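# Three arms load dated cartons into a flow lane

## Task

Put the cartons into the flow lane ordered by their dates, with the earliest-dated carton at the front of the lane.

## Robot and tools

Setup. Three identical i2rt Big YAM arms, arm1, arm2 and arm3, each with six revolute joints, a two-finger gripper and a wrist camera (arm1_cam_wrist, arm2_cam_wrist, arm3_cam_wrist). Two fixed room cameras, cam_a and cam_b, see the whole area. All images are 896x504 pixels, and calibration (K, distortion, T_world_to_cam) is supplied for each camera. It is approximate: room cameras may have shifted slightly, and wrist camera poses inherit joint reading errors.

Frame. Everything uses one scene frame in metres, origin on the floor, +z up. Feet (base_link): arm1 at (-1.399, -0.834, 0.768), arm2 at (-0.549, -0.349, 0.753), arm3 at (0.555, 0.297, 0.850); each foot faces its own +x. The tables under the arms have their top at z=0.720. The hand point sits between the finger pads, roughly 1 cm short of the tips. The fingers extend along the hand's +z axis and spread along its y axis. The hand reaches about 1.0 m from the joint1 axis. Quaternions are written w first: qw, qx, qy, qz.

move. Arguments: arm1, arm2, arm3 and cameras. Each arm key holds a separate object for that arm; an arm that is omitted keeps its previous command, and may still be pushing toward it. Inside an arm object:
- joints: absolute targets by name. joint1_rad -2.879..2.879 (base yaw, positive is counter-clockwise seen from above, 0 = along the foot's +x); joint2_rad 0..3.141 (shoulder, 0 = upper arm pointing back, larger lifts it up and forward); joint3_rad 0..3.019 (elbow, 0 = folded, larger opens); joint4_rad -1.692..1.57 (hand pitch, positive tips the fingers up); joint5_rad -1.57..1.57 (hand swings sideways, positive toward the arm's right); joint6_rad -2.094..2.094 (roll, positive clockwise viewed from behind the hand); gripper_m 0..0.093, the absolute gap between fingertips in metres.
- target: one list of seven numbers [x, y, z, qw, qx, qy, qz], an absolute hand pose in the scene frame, in the same form as the printed hand line. The hand travels in a straight line from its current hand_target toward it. When target is given, joints may contain only gripper_m.
- speed: top speed in m/s along that path, 0.002..0.5, default 0.25, only allowed together with target. Rotation is capped at twice this value in rad/s.
All motions in one call begin together; all hand paths in one call finish together, paced by the slowest. A path needing over 10 s is cut off short. Paths ignore obstacles and other arms. Hands lag, drift and can overshoot speed, especially near full stretch, and often stop a centimetre or more off. Values outside range make the call refused; an unknown key makes it invalid. After a refused call, the remaining move, wait and finished_scene calls in the same reply are skipped; after an invalid one they still run.
cameras: list of camera names, or ["all"]; omitted or null gives all, [] gives none.

wait: seconds from 0 to 10; commands nothing and returns the full state and images. zoom_image: camera plus region [x0, y0, x1, y1] in pixels from the top-left, at most 504x504, from that camera's most recent image, which must have been returned. read_manual: section "licences" gives URDF licence text only. finished_scene: scene number (1 or 2); ends the scene permanently, and the result usually reports success. Scene 1 is practice. The goal must remain true once the robots are left alone.

Reading results. Each robot shows joint_positions (joint order plus gripper_m), Joint velocities ("within noise" when idle), joint torques (drive output including gravity; joints 3 and 4 wrap at ±28 N m), hand and hand_target. A robot under "as last shown" was not in the action; its status reads "not commanded". The "move" line lists each moved arm as done or its worst status. Status words: off_target (stopped away from the target and may still push); time_out (joint ran out of time, holds a nearby target and keeps pushing; on_its_own lists what it does unprompted, and "held at" is a target, not a reading); not_followed (a check blocked the command: "joint command not followed" or "pose unreachable"; the arm may keep trying later). The pictures line gives the image order, and images may be slightly older than the state.

Gripper. Gripping a hard part at full force reads up to 0.005 m under its width (some grippers up to 0.002 over). Closed on nothing reads 0.000 to 0.003. To grip firmly, aim about 0.005 m below the width read at first contact; to release, command well above the reading.

Heat. Pushing against things, holding loads or staying stretched heats motors. A MOTOR HOT line appears at 85 °C; at 100 °C an OVER-TEMPERATURE FAULT drops that arm for 30 to 60 s or more, and affected keys read limit_stop_at_motor_heat; resend those targets afterwards. To stop a stuck joint straining, command its reported position.

Avoid. Hard pressure between arms fails the scene; closing a gripper on another arm's fingers counts as such pressure. The anti-collision check can react too late and lets fingers, gripper housings and wrist cameras of different arms collide. Do not push cartons off the work area or onto the floor. Avoid drops, releasing a moving carton, slams and strong shoves. Loose objects may occasionally be nudged by an outside disturbance. Arms do not coordinate with each other, and the simulation keeps running while you compose replies.

Each tool is called after "Request:" by a JSON object that holds its "api" and its "payload", one argument or row to a line.

## Session

Request:
{"api": "move", "payload": {

}}

Scene clock: 0.00 s.
Joint torques (N m): no reading
Heat: arm1: hottest joint1_rad 39 °C; arm2: hottest joint2_rad 40 °C; arm3: hottest joint1_rad 35 °C.
Joint velocities: within noise
arm1.joint_positions: joint1_rad=+0.194 joint2_rad=+0.304 joint3_rad=+1.546 joint4_rad=-1.590 joint5_rad=-0.074 joint6_rad=+0.225 gripper_m=+0.09396
arm1.joint_status: not commanded
arm1.hand: x=-1.3980 y=-0.8742 z=+1.3539 quat_wxyz=(-0.413, -0.697, -0.432, +0.395) (m; scene frame)
arm1.hand_target: x=-1.3971 y=-0.8712 z=+1.3606 quat_wxyz=(-0.419, -0.692, -0.430, +0.401) (m; scene frame)
arm1.hand_status: not commanded
arm2.joint_positions: joint1_rad=+0.324 joint2_rad=+0.267 joint3_rad=+1.656 joint4_rad=-1.577 joint5_rad=-0.025 joint6_rad=+0.557 gripper_m=+0.09396
arm2.joint_status: not commanded
arm2.hand: x=-0.5408 y=-0.3488 z=+1.3788 quat_wxyz=(+0.121, +0.719, -0.287, -0.622) (m; scene frame)
arm2.hand_target: x=-0.5353 y=-0.3500 z=+1.3818 quat_wxyz=(+0.122, +0.714, -0.285, -0.628) (m; scene frame)
arm2.hand_status: not commanded
arm3.joint_positions: joint1_rad=+0.466 joint2_rad=+0.542 joint3_rad=+1.486 joint4_rad=-1.413 joint5_rad=-0.179 joint6_rad=-0.503 gripper_m=+0.09396
arm3.joint_status: not commanded
arm3.hand: x=+0.5364 y=+0.1220 z=+1.4334 quat_wxyz=(-0.274, -0.490, -0.695, +0.450) (m; scene frame)
arm3.hand_target: x=+0.5374 y=+0.1259 z=+1.4420 quat_wxyz=(-0.277, -0.485, -0.691, +0.459) (m; scene frame)
arm3.hand_status: not commanded
pictures: arm1_cam_wrist, arm2_cam_wrist, arm3_cam_wrist, cam_a, cam_b

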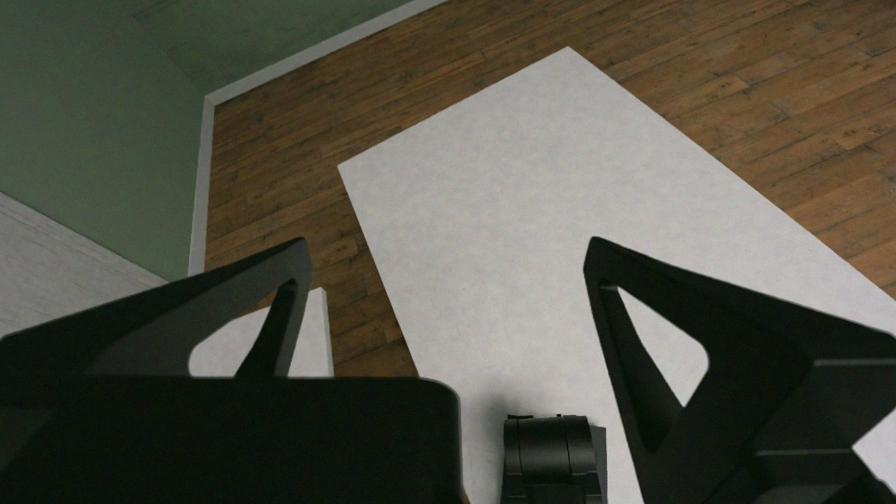

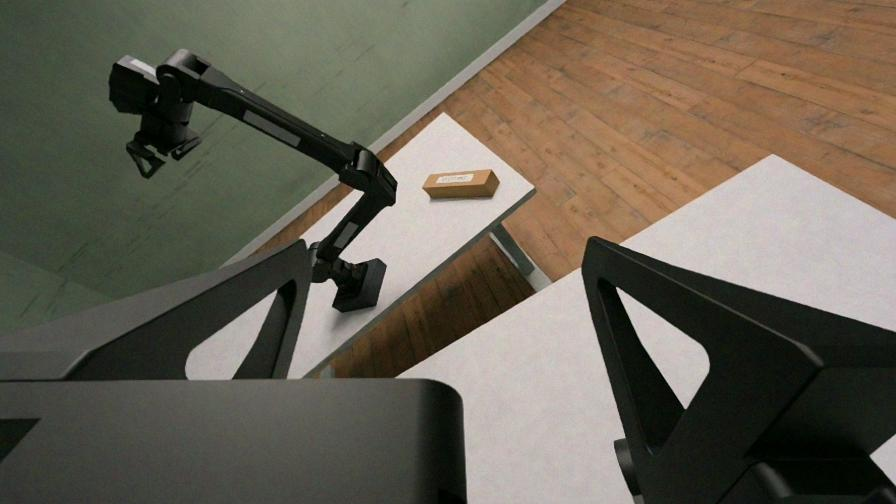

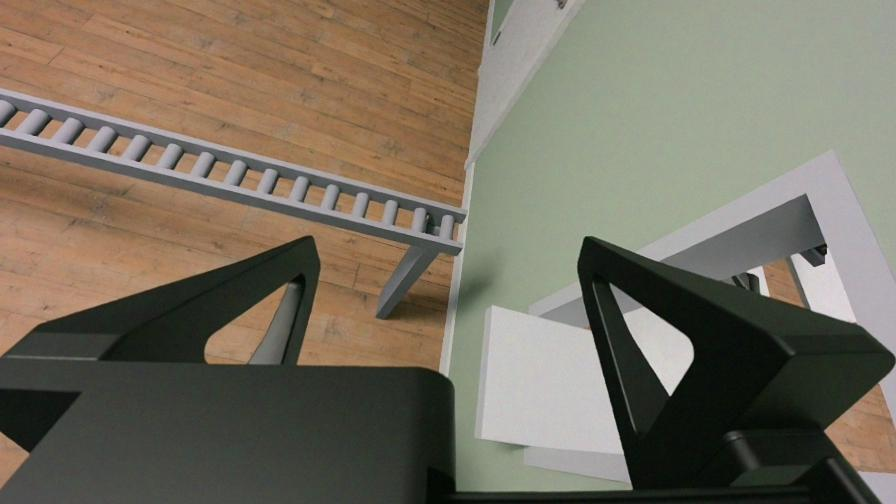

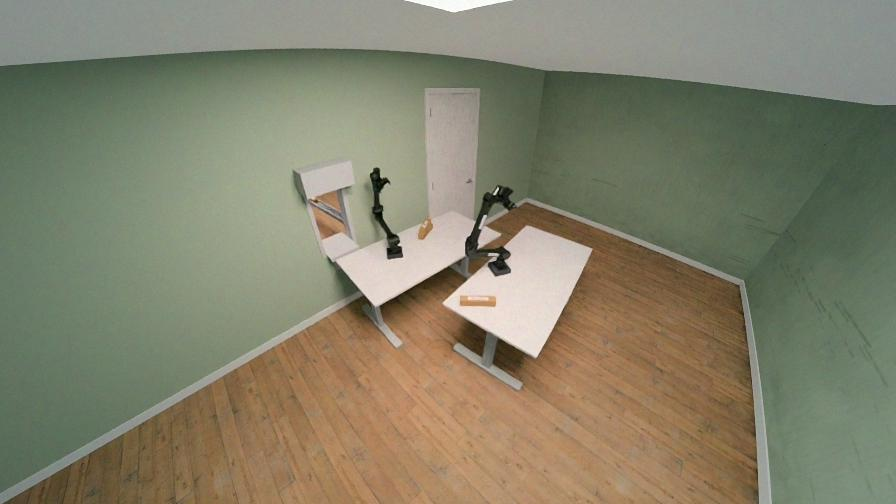

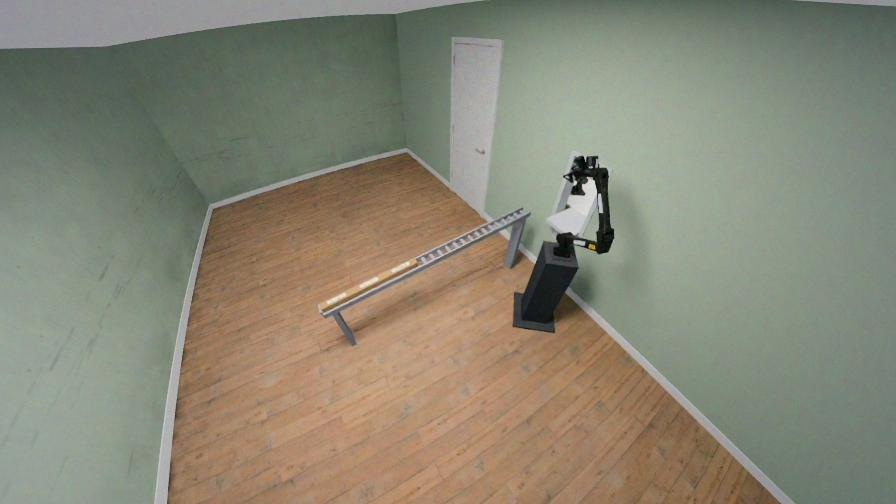

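Request:
{"api": "zoom_image", "payload": {
  "camera": "cam_a",
  "region": [280, 130, 620, 400]
}}

Request:
{"api": "zoom_image", "payload": {
  "camera": "cam_b",
  "region": [300, 130, 640, 360]
}}

Request:
{"api": "zoom_image", "payload": {
  "camera": "arm2_cam_wrist",
  "region": [360, 120, 560, 240]
}}

Scaled by 1.482 from the camera's 896x504 image, which has a finer 1280x720 frame.

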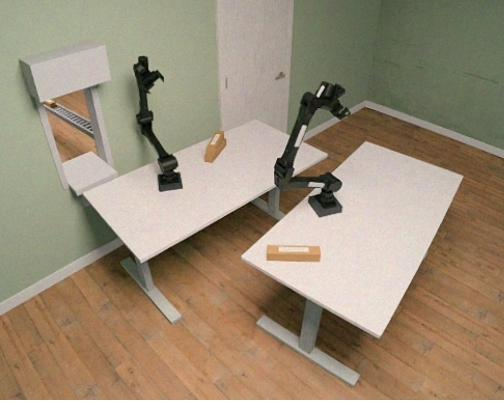

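Scaled by 1.482 from the camera's 896x504 image, which has a finer 1280x720 frame.

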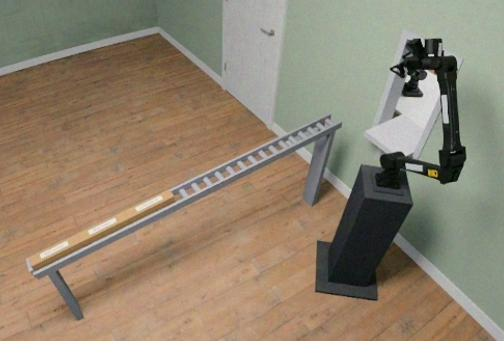

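Scaled by 2.520 from the camera's 896x504 image, which has a finer 1280x720 frame.

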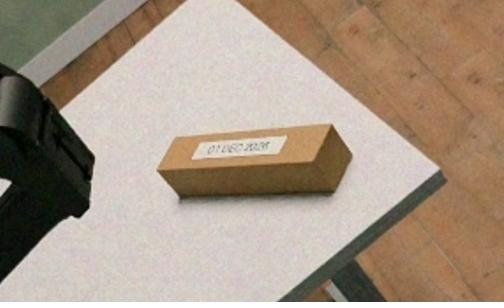

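Request:
{"api": "zoom_image", "payload": {
  "camera": "cam_a",
  "region": [440, 280, 520, 320]
}}

Request:
{"api": "zoom_image", "payload": {
  "camera": "cam_a",
  "region": [400, 205, 460, 245]
}}

Request:
{"api": "zoom_image", "payload": {
  "camera": "cam_b",
  "region": [310, 240, 430, 330]
}}

Request:
{"api": "zoom_image", "payload": {
  "camera": "cam_b",
  "region": [500, 140, 640, 260]
}}

Request:
{"api": "zoom_image", "payload": {
  "camera": "cam_a",
  "region": [280, 150, 400, 280]
}}

Scaled by 6.300 from the camera's 896x504 image, which has a finer 1280x720 frame.

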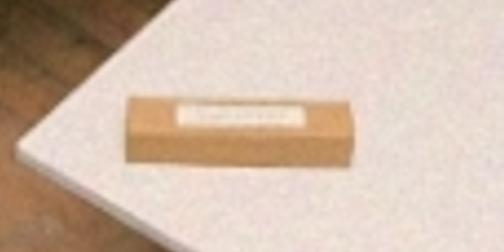

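Scaled by 8.400 from the camera's 896x504 image, which has a finer 1280x720 frame.

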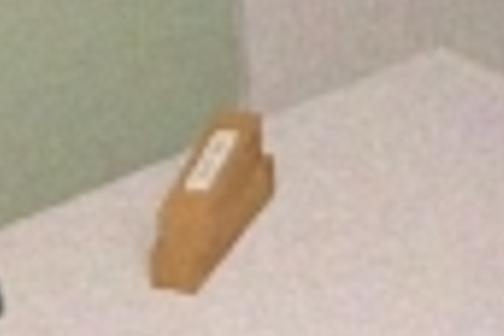

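Scaled by 4.200 from the camera's 896x504 image, which has a finer 1280x720 frame.

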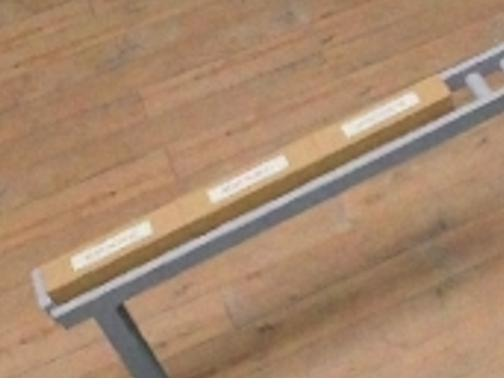

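Scaled by 3.600 from the camera's 896x504 image, which has a finer 1280x720 frame.

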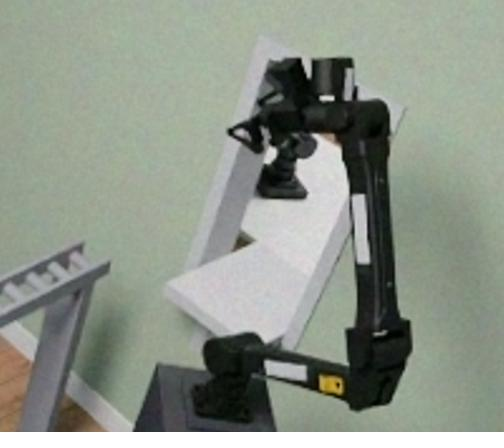

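Scaled by 3.877 from the camera's 896x504 image, which has a finer 1280x720 frame.

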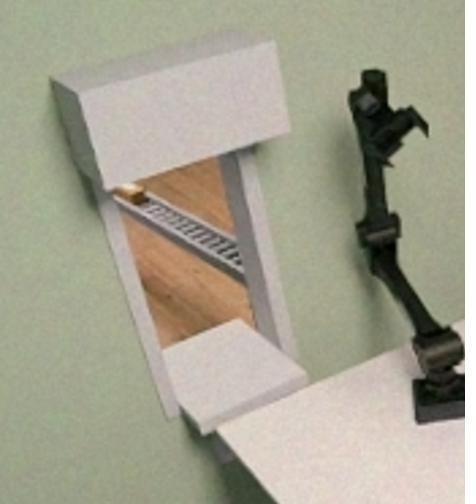

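Request:
{"api": "zoom_image", "payload": {
  "camera": "arm3_cam_wrist",
  "region": [440, 100, 896, 504]
}}

Request:
{"api": "zoom_image", "payload": {
  "camera": "arm3_cam_wrist",
  "region": [0, 60, 504, 340]
}}

Request:
{"api": "zoom_image", "payload": {
  "camera": "cam_b",
  "region": [530, 130, 650, 260]
}}

Scaled by 1.105 from the camera's 896x504 image, which has a finer 1280x720 frame.

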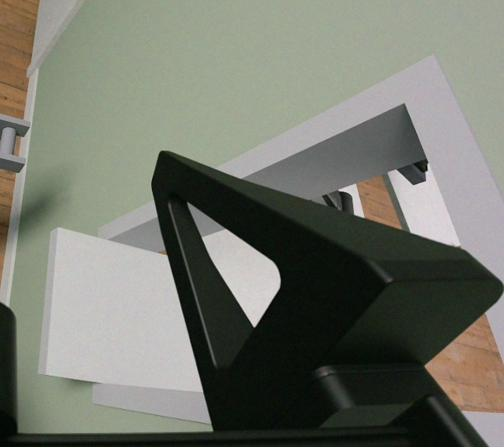

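Scaled by 1.000.

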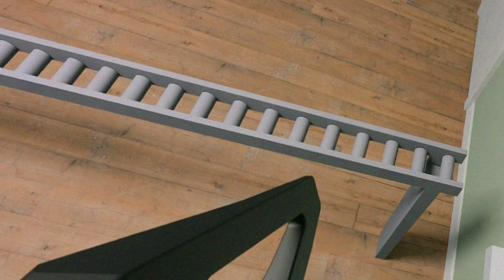

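Scaled by 3.877 from the camera's 896x504 image, which has a finer 1280x720 frame.

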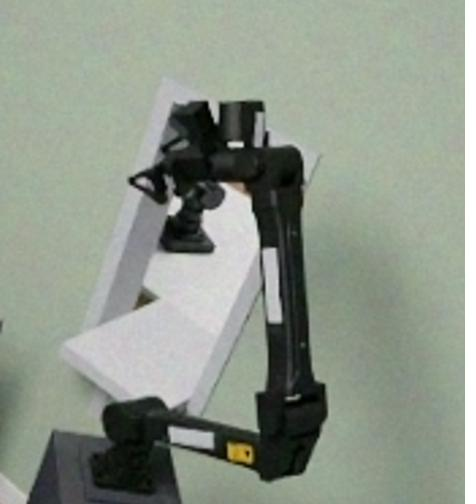

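Request:
{"api": "move", "payload": {
  "arm1": {"joints": {"joint1_rad": -2.38, "joint2_rad": 1.107, "joint3_rad": 1.085, "joint4_rad": -0.867, "joint5_rad": 0, "joint6_rad": 0}},
  "arm2": {"joints": {"joint1_rad": 2.204, "joint2_rad": 1.004, "joint3_rad": 1.12, "joint4_rad": -1.007, "joint5_rad": 0, "joint6_rad": 0}},
  "arm3": {"joints": {"joint1_rad": -0.136, "joint2_rad": 0.459, "joint3_rad": 0.955, "joint4_rad": -1.107, "joint5_rad": 0, "joint6_rad": 0}}
}}

Scene clock: 153.27 s.
Joint torques (N m): arm1=[-0.26 -9.64 11.79 1.4 0.03 -0.05] | arm2=[0.56 -5.13 11.82 2 0.02 -0.11] | arm3=[-0.62 -0.09 11.55 2.18 0.12 0.12]
Heat: arm1: hottest joint1_rad 39 °C; arm2: hottest joint2_rad 41 °C; arm3: hottest joint3_rad 37 °C.
move: arm1 done; arm2 done; arm3 done
Joint velocities: within noise
arm1.joint_positions: joint1_rad=-2.366 joint2_rad=+1.119 joint3_rad=+1.061 joint4_rad=-0.875 joint5_rad=+0.001 joint6_rad=+0.007 gripper_m=+0.09400
arm1.joint_status: all done
arm1.hand: x=-1.5279 y=-0.4093 z=+1.0506 quat_wxyz=(+0.189, -0.760, +0.568, +0.253) (m; scene frame)
arm1.hand_target: x=-1.5233 y=-0.4030 z=+1.0699 quat_wxyz=(+0.204, -0.753, +0.566, +0.268) (m; scene frame)
arm1.hand_status: not commanded
arm2.joint_positions: joint1_rad=+2.195 joint2_rad=+1.008 joint3_rad=+1.112 joint4_rad=-1.018 joint5_rad=-0.001 joint6_rad=+0.010 gripper_m=+0.09398
arm2.joint_status: all done
arm2.hand: x=-0.5176 y=-0.7510 z=+1.0901 quat_wxyz=(+0.246, +0.643, +0.692, -0.218) (m; scene frame)
arm2.hand_target: x=-0.5140 y=-0.7531 z=+1.0974 quat_wxyz=(+0.253, +0.634, +0.695, -0.225) (m; scene frame)
arm2.hand_status: not commanded
arm3.joint_positions: joint1_rad=-0.125 joint2_rad=+0.469 joint3_rad=+0.955 joint4_rad=-1.122 joint5_rad=-0.002 joint6_rad=-0.008 gripper_m=+0.09397
arm3.joint_status: all done
arm3.hand: x=+0.3642 y=+0.1341 z=+1.2443 quat_wxyz=(-0.156, -0.836, -0.315, +0.422) (m; scene frame)
arm3.hand_target: x=+0.3624 y=+0.1368 z=+1.2496 quat_wxyz=(-0.159, -0.834, -0.304, +0.433) (m; scene frame)
arm3.hand_status: not commanded
pictures: arm1_cam_wrist, arm2_cam_wrist, arm3_cam_wrist, cam_a, cam_b
camera_calibration:
arm1_cam_wrist: T_world_to_cam=[[0.953323, 0.301475, -0.0169808, 1.60108], [0.301904, -0.952674, 0.0355728, 0.0317809], [-0.00545287, -0.0390389, -0.999223, 1.14894], [0, 0, 0, 1]] pos_world=[-1.52967, -0.407556, 1.1741]
arm2_cam_wrist: T_world_to_cam=[[-0.997308, -0.0732949, -0.00200469, -0.571076], [-0.0729869, 0.994987, -0.06837, 0.79191], [0.00700581, -0.0680396, -0.997658, 1.16296], [0, 0, 0, 1]] pos_world=[-0.519888, -0.75067, 1.21323]
arm3_cam_wrist: T_world_to_cam=[[-0.652376, 0.757827, -0.0102045, 0.149544], [0.726981, 0.621902, -0.291095, 0.0158812], [-0.214253, -0.197322, -0.95664, 1.41787], [0, 0, 0, 1]] pos_world=[0.389797, 0.156572, 1.36254]

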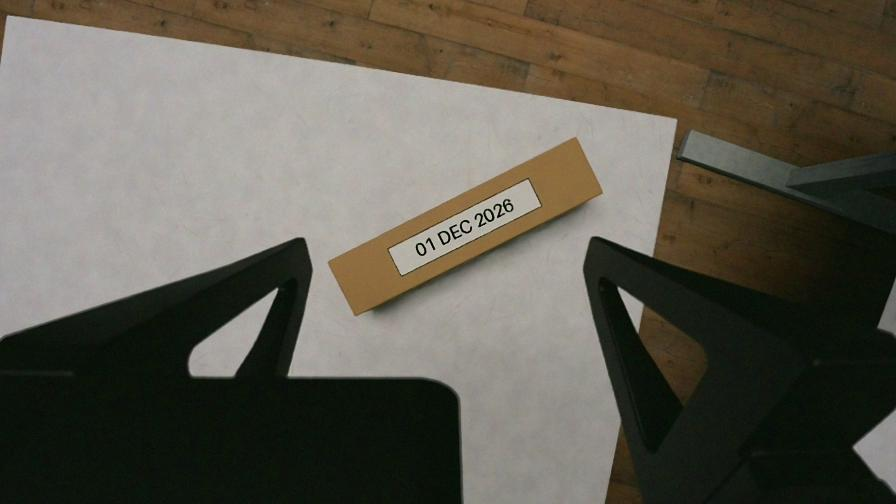

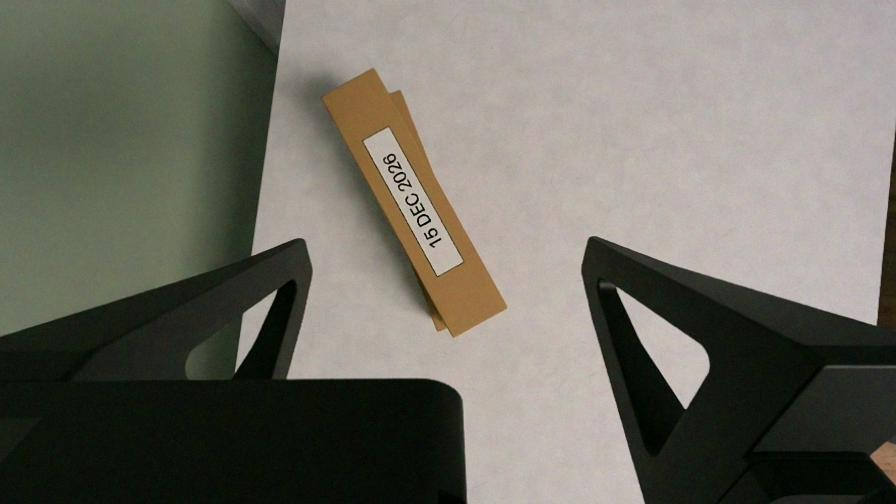

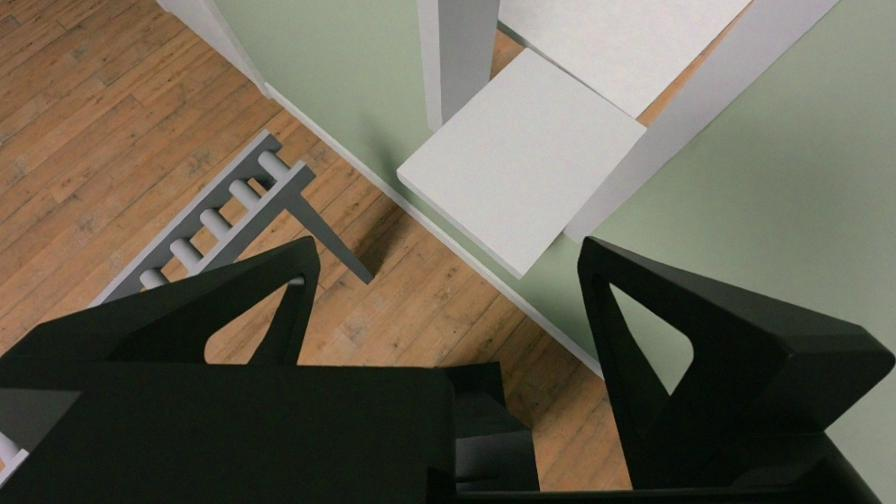

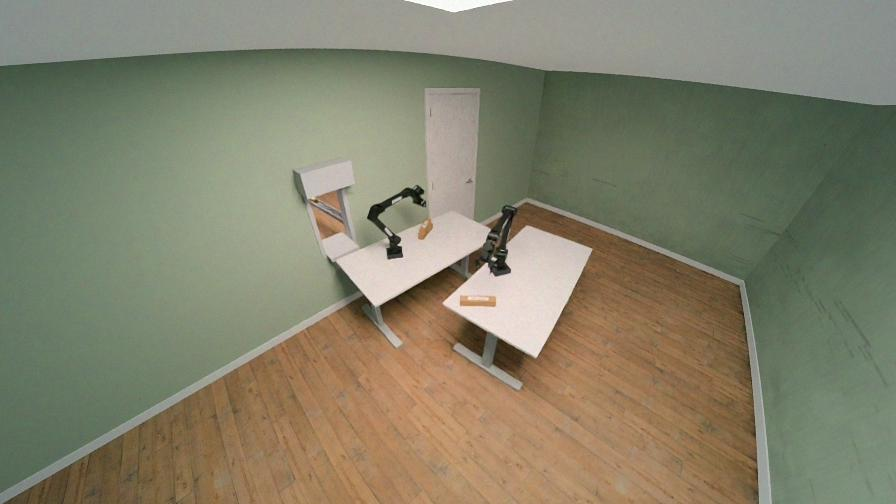

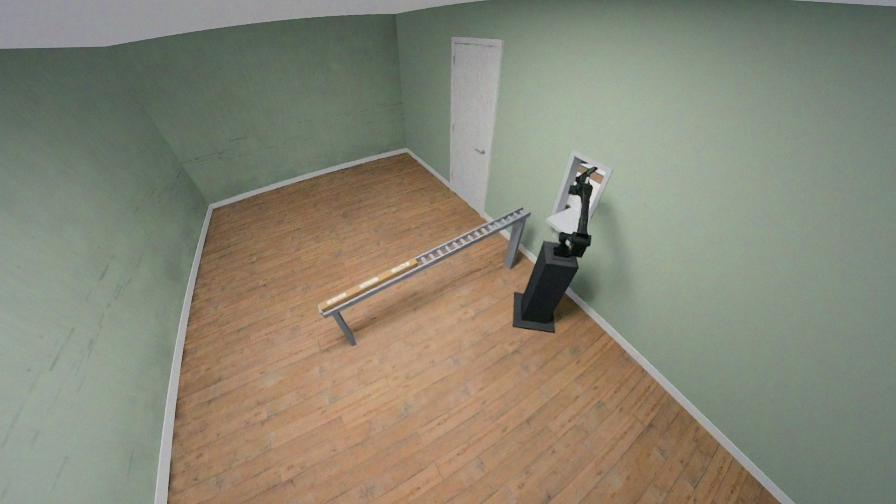

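Request:
{"api": "zoom_image", "payload": {
  "camera": "arm3_cam_wrist",
  "region": [60, 100, 400, 320]
}}

Request:
{"api": "zoom_image", "payload": {
  "camera": "arm3_cam_wrist",
  "region": [380, 0, 700, 290]
}}

Request:
{"api": "zoom_image", "payload": {
  "camera": "cam_b",
  "region": [320, 250, 420, 320]
}}

Request:
{"api": "zoom_image", "payload": {
  "camera": "cam_b",
  "region": [400, 190, 540, 280]
}}

Scaled by 1.482 from the camera's 896x504 image, which has a finer 1280x720 frame.

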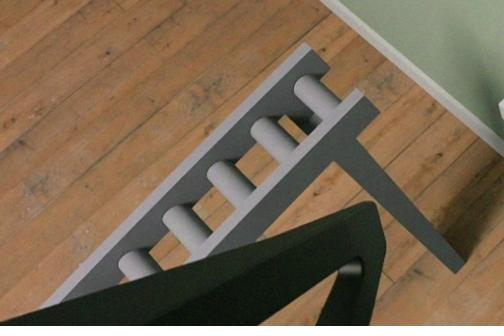

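Scaled by 1.575 from the camera's 896x504 image, which has a finer 1280x720 frame.

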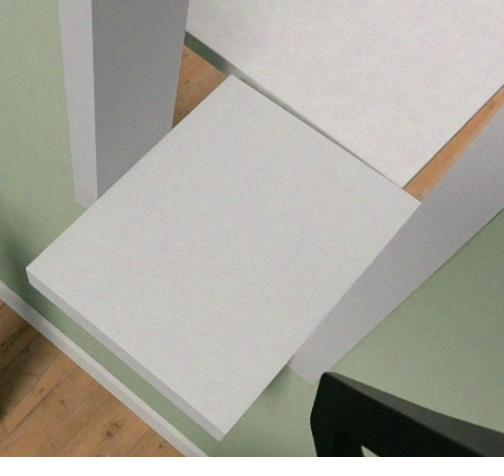

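Scaled by 5.040 from the camera's 896x504 image, which has a finer 1280x720 frame.

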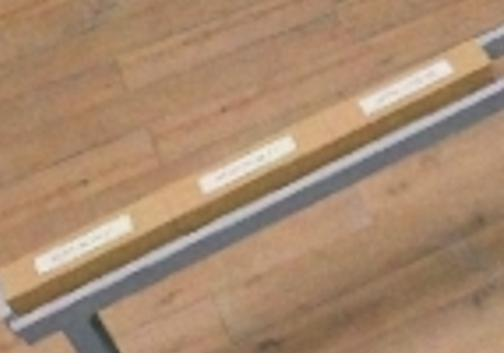

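Scaled by 3.600 from the camera's 896x504 image, which has a finer 1280x720 frame.

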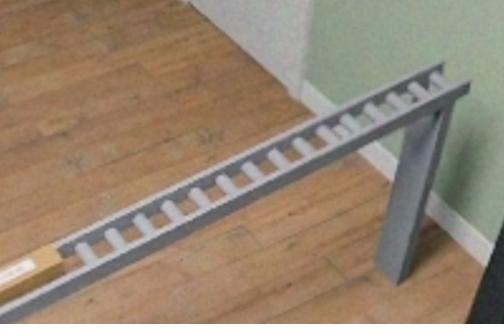

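Request:
{"api": "move", "payload": {
  "arm2": {"joints": {"joint1_rad": -2.037, "joint2_rad": 0.883, "joint3_rad": 0.73, "joint4_rad": -0.545, "joint5_rad": 0, "joint6_rad": 0}},
  "arm3": {"joints": {"joint1_rad": 0.653, "joint2_rad": 1.551, "joint3_rad": 1.233, "joint4_rad": -0.572, "joint5_rad": 0, "joint6_rad": 0}},
  "cameras": ["arm2_cam_wrist", "arm3_cam_wrist"]
}}

Scene clock: 212.37 s.
Joint torques (N m): arm1=[-0.32 -9.64 11.79 1.44 0.03 -0.04] | arm2=[-0.73 -3.72 10.32 2.07 -0.03 -0.11] | arm3=[0.03 -18.14 12.79 1.81 0.05 0.13]
Heat: arm1: hottest joint3_rad 44 °C; arm2: hottest joint3_rad 46 °C; arm3: hottest joint3_rad 40 °C.
move: arm2 done; arm3 done
Joint velocities: within noise
arm1: as last shown
arm2.joint_positions: joint1_rad=-2.028 joint2_rad=+0.887 joint3_rad=+0.744 joint4_rad=-0.551 joint5_rad=+0.000 joint6_rad=+0.009 gripper_m=+0.09404
arm2.joint_status: all done
arm2.hand: x=-0.2129 y=-0.1280 z=+1.0086 quat_wxyz=(-0.409, +0.255, -0.868, -0.116) (m; scene frame)
arm2.hand_target: x=-0.2131 y=-0.1323 z=+1.0038 quat_wxyz=(-0.409, +0.256, -0.869, -0.112) (m; scene frame)
arm2.hand_status: not commanded
arm3.joint_positions: joint1_rad=+0.654 joint2_rad=+1.548 joint3_rad=+1.220 joint4_rad=-0.585 joint5_rad=-0.001 joint6_rad=-0.007 gripper_m=+0.09398
arm3.joint_status: all done
arm3.hand: x=+0.5062 y=-0.2936 z=+1.0429 quat_wxyz=(-0.219, -0.693, -0.644, +0.237) (m; scene frame)
arm3.hand_target: x=+0.5048 y=-0.3003 z=+1.0496 quat_wxyz=(-0.227, -0.694, -0.639, +0.245) (m; scene frame)
arm3.hand_status: not commanded
pictures: arm2_cam_wrist, arm3_cam_wrist
camera_calibration:
arm2_cam_wrist: T_world_to_cam=[[0.531963, -0.846538, 0.0196889, -0.0168946], [-0.811585, -0.516356, -0.273325, 0.0446972], [0.241547, 0.12942, -0.96172, 1.16088], [0, 0, 0, 1]] pos_world=[-0.235144, -0.141463, 1.12899]
arm3_cam_wrist: T_world_to_cam=[[-0.99631, 0.0852443, -0.010037, 0.540697], [0.0854263, 0.996156, -0.0193751, 0.271287], [0.00834679, -0.0201611, -0.999762, 1.15556], [0, 0, 0, 1]] pos_world=[0.505881, -0.293039, 1.16597]

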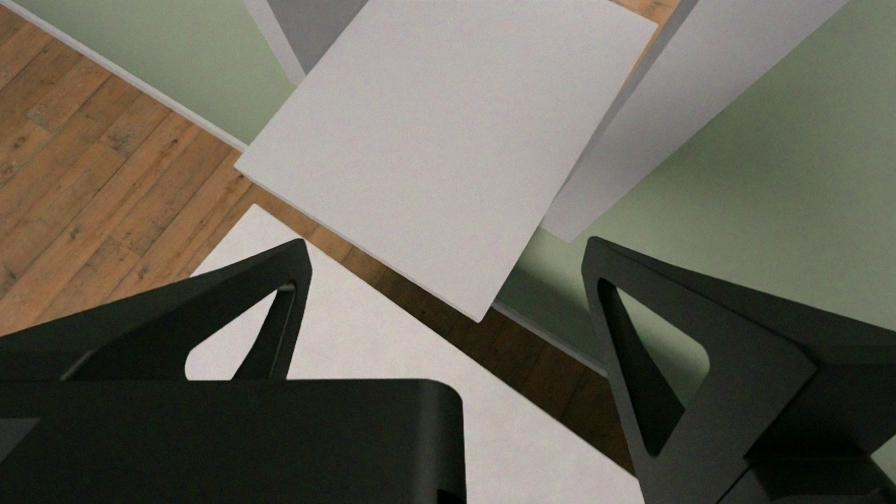

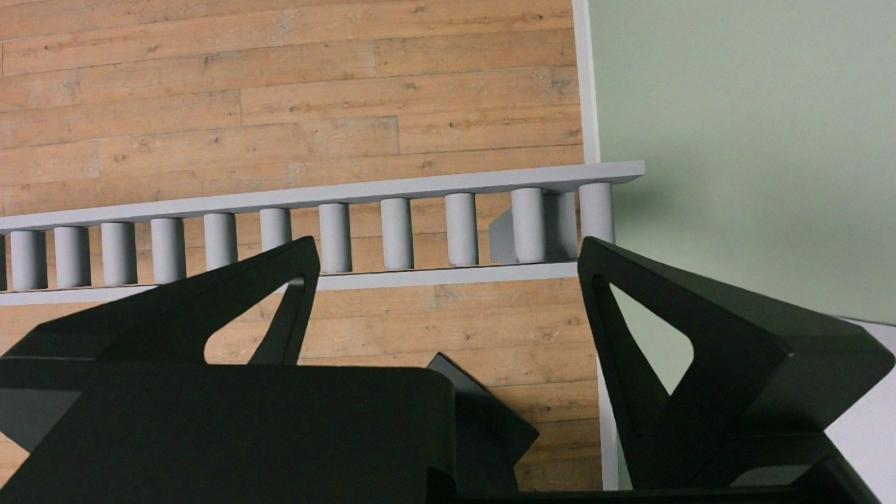

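Request:
{"api": "zoom_image", "payload": {
  "camera": "arm3_cam_wrist",
  "region": [300, 140, 660, 310]
}}

Request:
{"api": "zoom_image", "payload": {
  "camera": "arm3_cam_wrist",
  "region": [0, 180, 300, 320]
}}

Request:
{"api": "zoom_image", "payload": {
  "camera": "arm2_cam_wrist",
  "region": [220, 0, 700, 340]
}}

Scaled by 1.400 from the camera's 896x504 image, which has a finer 1280x720 frame.

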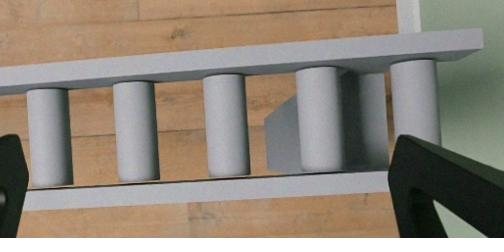

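Scaled by 1.680 from the camera's 896x504 image, which has a finer 1280x720 frame.

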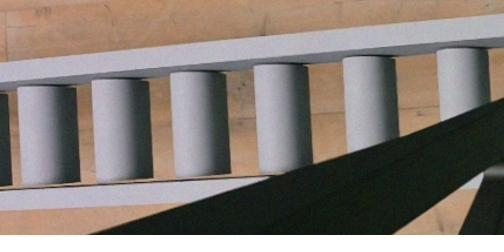

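Scaled by 1.050 from the camera's 896x504 image, which has a finer 1280x720 frame.

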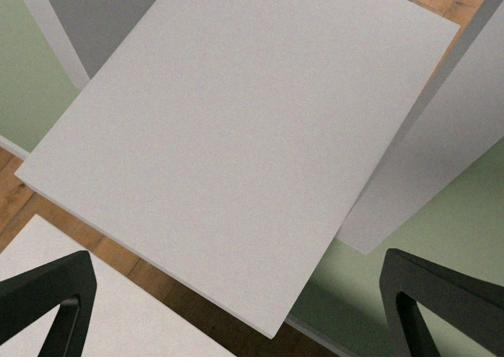

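Request:
{"api": "move", "payload": {
  "arm1": {"joints": {"joint1_rad": -2.382, "joint2_rad": 1.612, "joint3_rad": 1.185, "joint4_rad": -1.144, "joint5_rad": 0, "joint6_rad": 1.076, "gripper_m": 0.093}},
  "arm2": {"joints": {"joint1_rad": 2.257, "joint2_rad": 1.634, "joint3_rad": 1.393, "joint4_rad": -1.329, "joint5_rad": 0, "joint6_rad": -0.431, "gripper_m": 0.093}},
  "arm3": {"joints": {"joint1_rad": 0.62, "joint2_rad": 1.848, "joint3_rad": 1.006, "joint4_rad": -0.048, "joint5_rad": 0, "joint6_rad": 0}}
}}

Scene clock: 278.07 s.
Joint torques (N m): arm1=[-0.44 -15.38 10.1 -0.25 0.12 0.14] | arm2=[-0.03 -14.15 10.3 -0.08 -0.04 -0.11] | arm3=[-0.62 -20.54 10.06 1.85 0.06 0.14]
Heat: arm1: hottest joint3_rad 46 °C; arm2: hottest joint3_rad 47 °C; arm3: hottest joint3_rad 44 °C.
move: arm1 done; arm2 done; arm3 done
Joint velocities: within noise
arm1.joint_positions: joint1_rad=-2.366 joint2_rad=+1.623 joint3_rad=+1.154 joint4_rad=-1.135 joint5_rad=+0.001 joint6_rad=+1.067 gripper_m=+0.09310
arm1.joint_status: all done
arm1.hand: x=-1.5266 y=-0.4111 z=+0.8563 quat_wxyz=(+0.001, -0.389, +0.921, -0.014) (m; scene frame)
arm1.hand_target: x=-1.5228 y=-0.3989 z=+0.8718 quat_wxyz=(+0.002, -0.377, +0.926, +0.002) (m; scene frame)
arm1.hand_status: not commanded
arm2.joint_positions: joint1_rad=+2.257 joint2_rad=+1.638 joint3_rad=+1.387 joint4_rad=-1.321 joint5_rad=-0.001 joint6_rad=-0.422 gripper_m=+0.09308
arm2.joint_status: all done
arm2.hand: x=-0.4797 y=-0.8267 z=+0.9222 quat_wxyz=(+0.007, +0.481, +0.877, -0.002) (m; scene frame)
arm2.hand_target: x=-0.4799 y=-0.8265 z=+0.9265 quat_wxyz=(+0.007, +0.476, +0.879, -0.003) (m; scene frame)
arm2.hand_status: not commanded
arm3.joint_positions: joint1_rad=+0.627 joint2_rad=+1.850 joint3_rad=+0.986 joint4_rad=-0.061 joint5_rad=+0.000 joint6_rad=-0.007 gripper_m=+0.09398
arm3.joint_status: all done
arm3.hand: x=+0.4909 y=-0.2866 z=+0.8386 quat_wxyz=(-0.212, -0.704, -0.636, +0.236) (m; scene frame)
arm3.hand_target: x=+0.4856 y=-0.2985 z=+0.8499 quat_wxyz=(-0.223, -0.704, -0.627, +0.248) (m; scene frame)
arm3.hand_status: not commanded
pictures: arm1_cam_wrist, arm2_cam_wrist, arm3_cam_wrist, cam_a, cam_b
camera_calibration:
arm1_cam_wrist: T_world_to_cam=[[0.719061, -0.694944, 0.00225191, 0.813401], [-0.53817, -0.55479, 0.634493, -1.59515], [-0.439687, -0.457451, -0.772925, -0.0739044], [0, 0, 0, 1]] pos_world=[-1.47584, -0.353515, 0.953158]
arm2_cam_wrist: T_world_to_cam=[[-0.84035, -0.541951, 0.010073, -0.86248], [-0.446581, 0.702763, 0.553796, -0.135987], [-0.307209, 0.460884, -0.832592, 1.12439], [0, 0, 0, 1]] pos_world=[-0.44009, -0.89007, 1.02016]
arm3_cam_wrist: T_world_to_cam=[[-0.993557, 0.112923, -0.00965502, 0.529111], [0.112991, 0.993573, -0.00671554, 0.236701], [0.00883463, -0.0077632, -0.999931, 0.954954], [0, 0, 0, 1]] pos_world=[0.49052, -0.287516, 0.961586]

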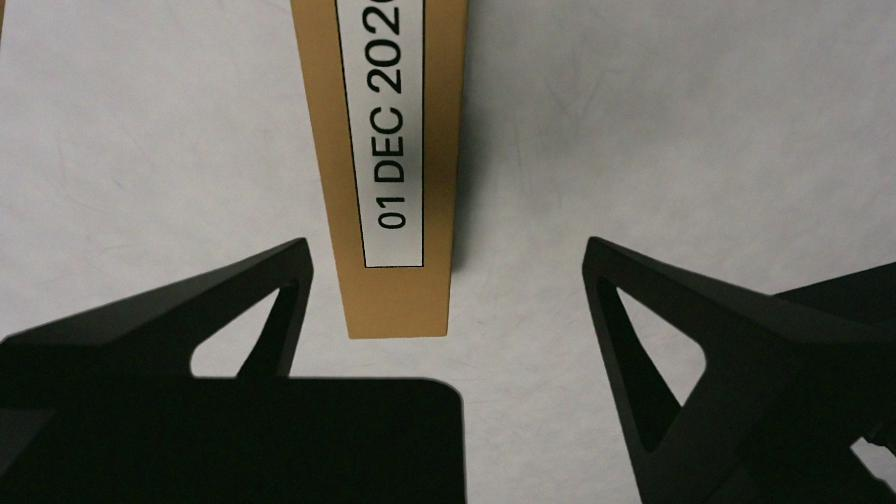

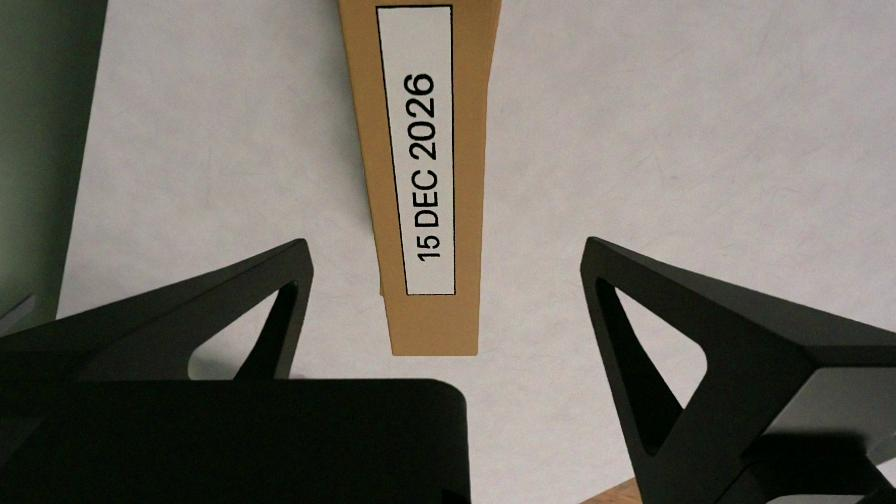

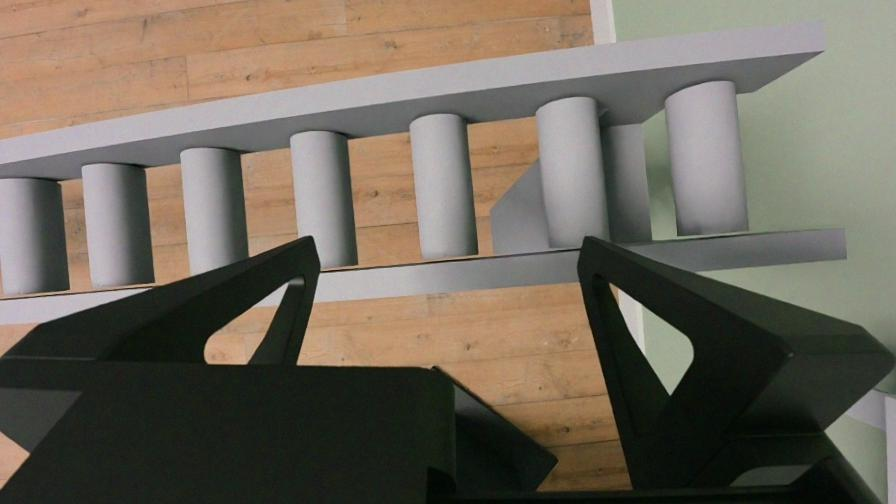

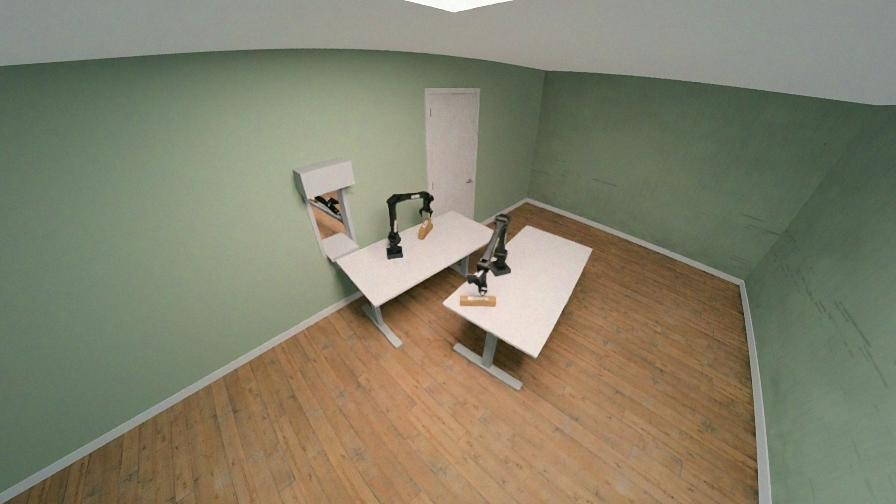

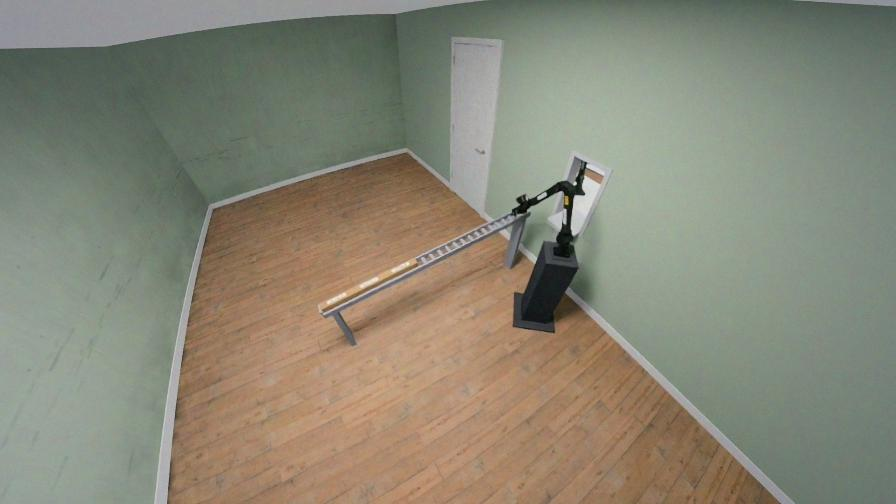

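Request:
{"api": "zoom_image", "payload": {
  "camera": "arm3_cam_wrist",
  "region": [380, 0, 860, 310]
}}

Request:
{"api": "zoom_image", "payload": {
  "camera": "arm3_cam_wrist",
  "region": [0, 80, 480, 350]
}}

Scaled by 1.050 from the camera's 896x504 image, which has a finer 1280x720 frame.

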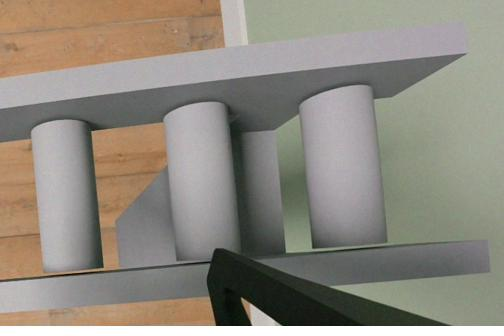

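Scaled by 1.050 from the camera's 896x504 image, which has a finer 1280x720 frame.

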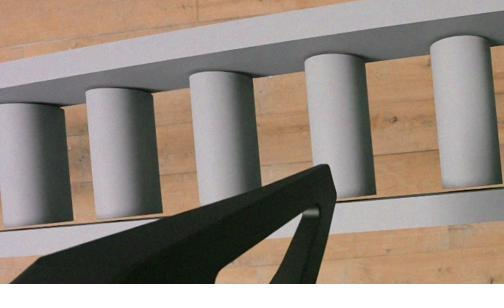

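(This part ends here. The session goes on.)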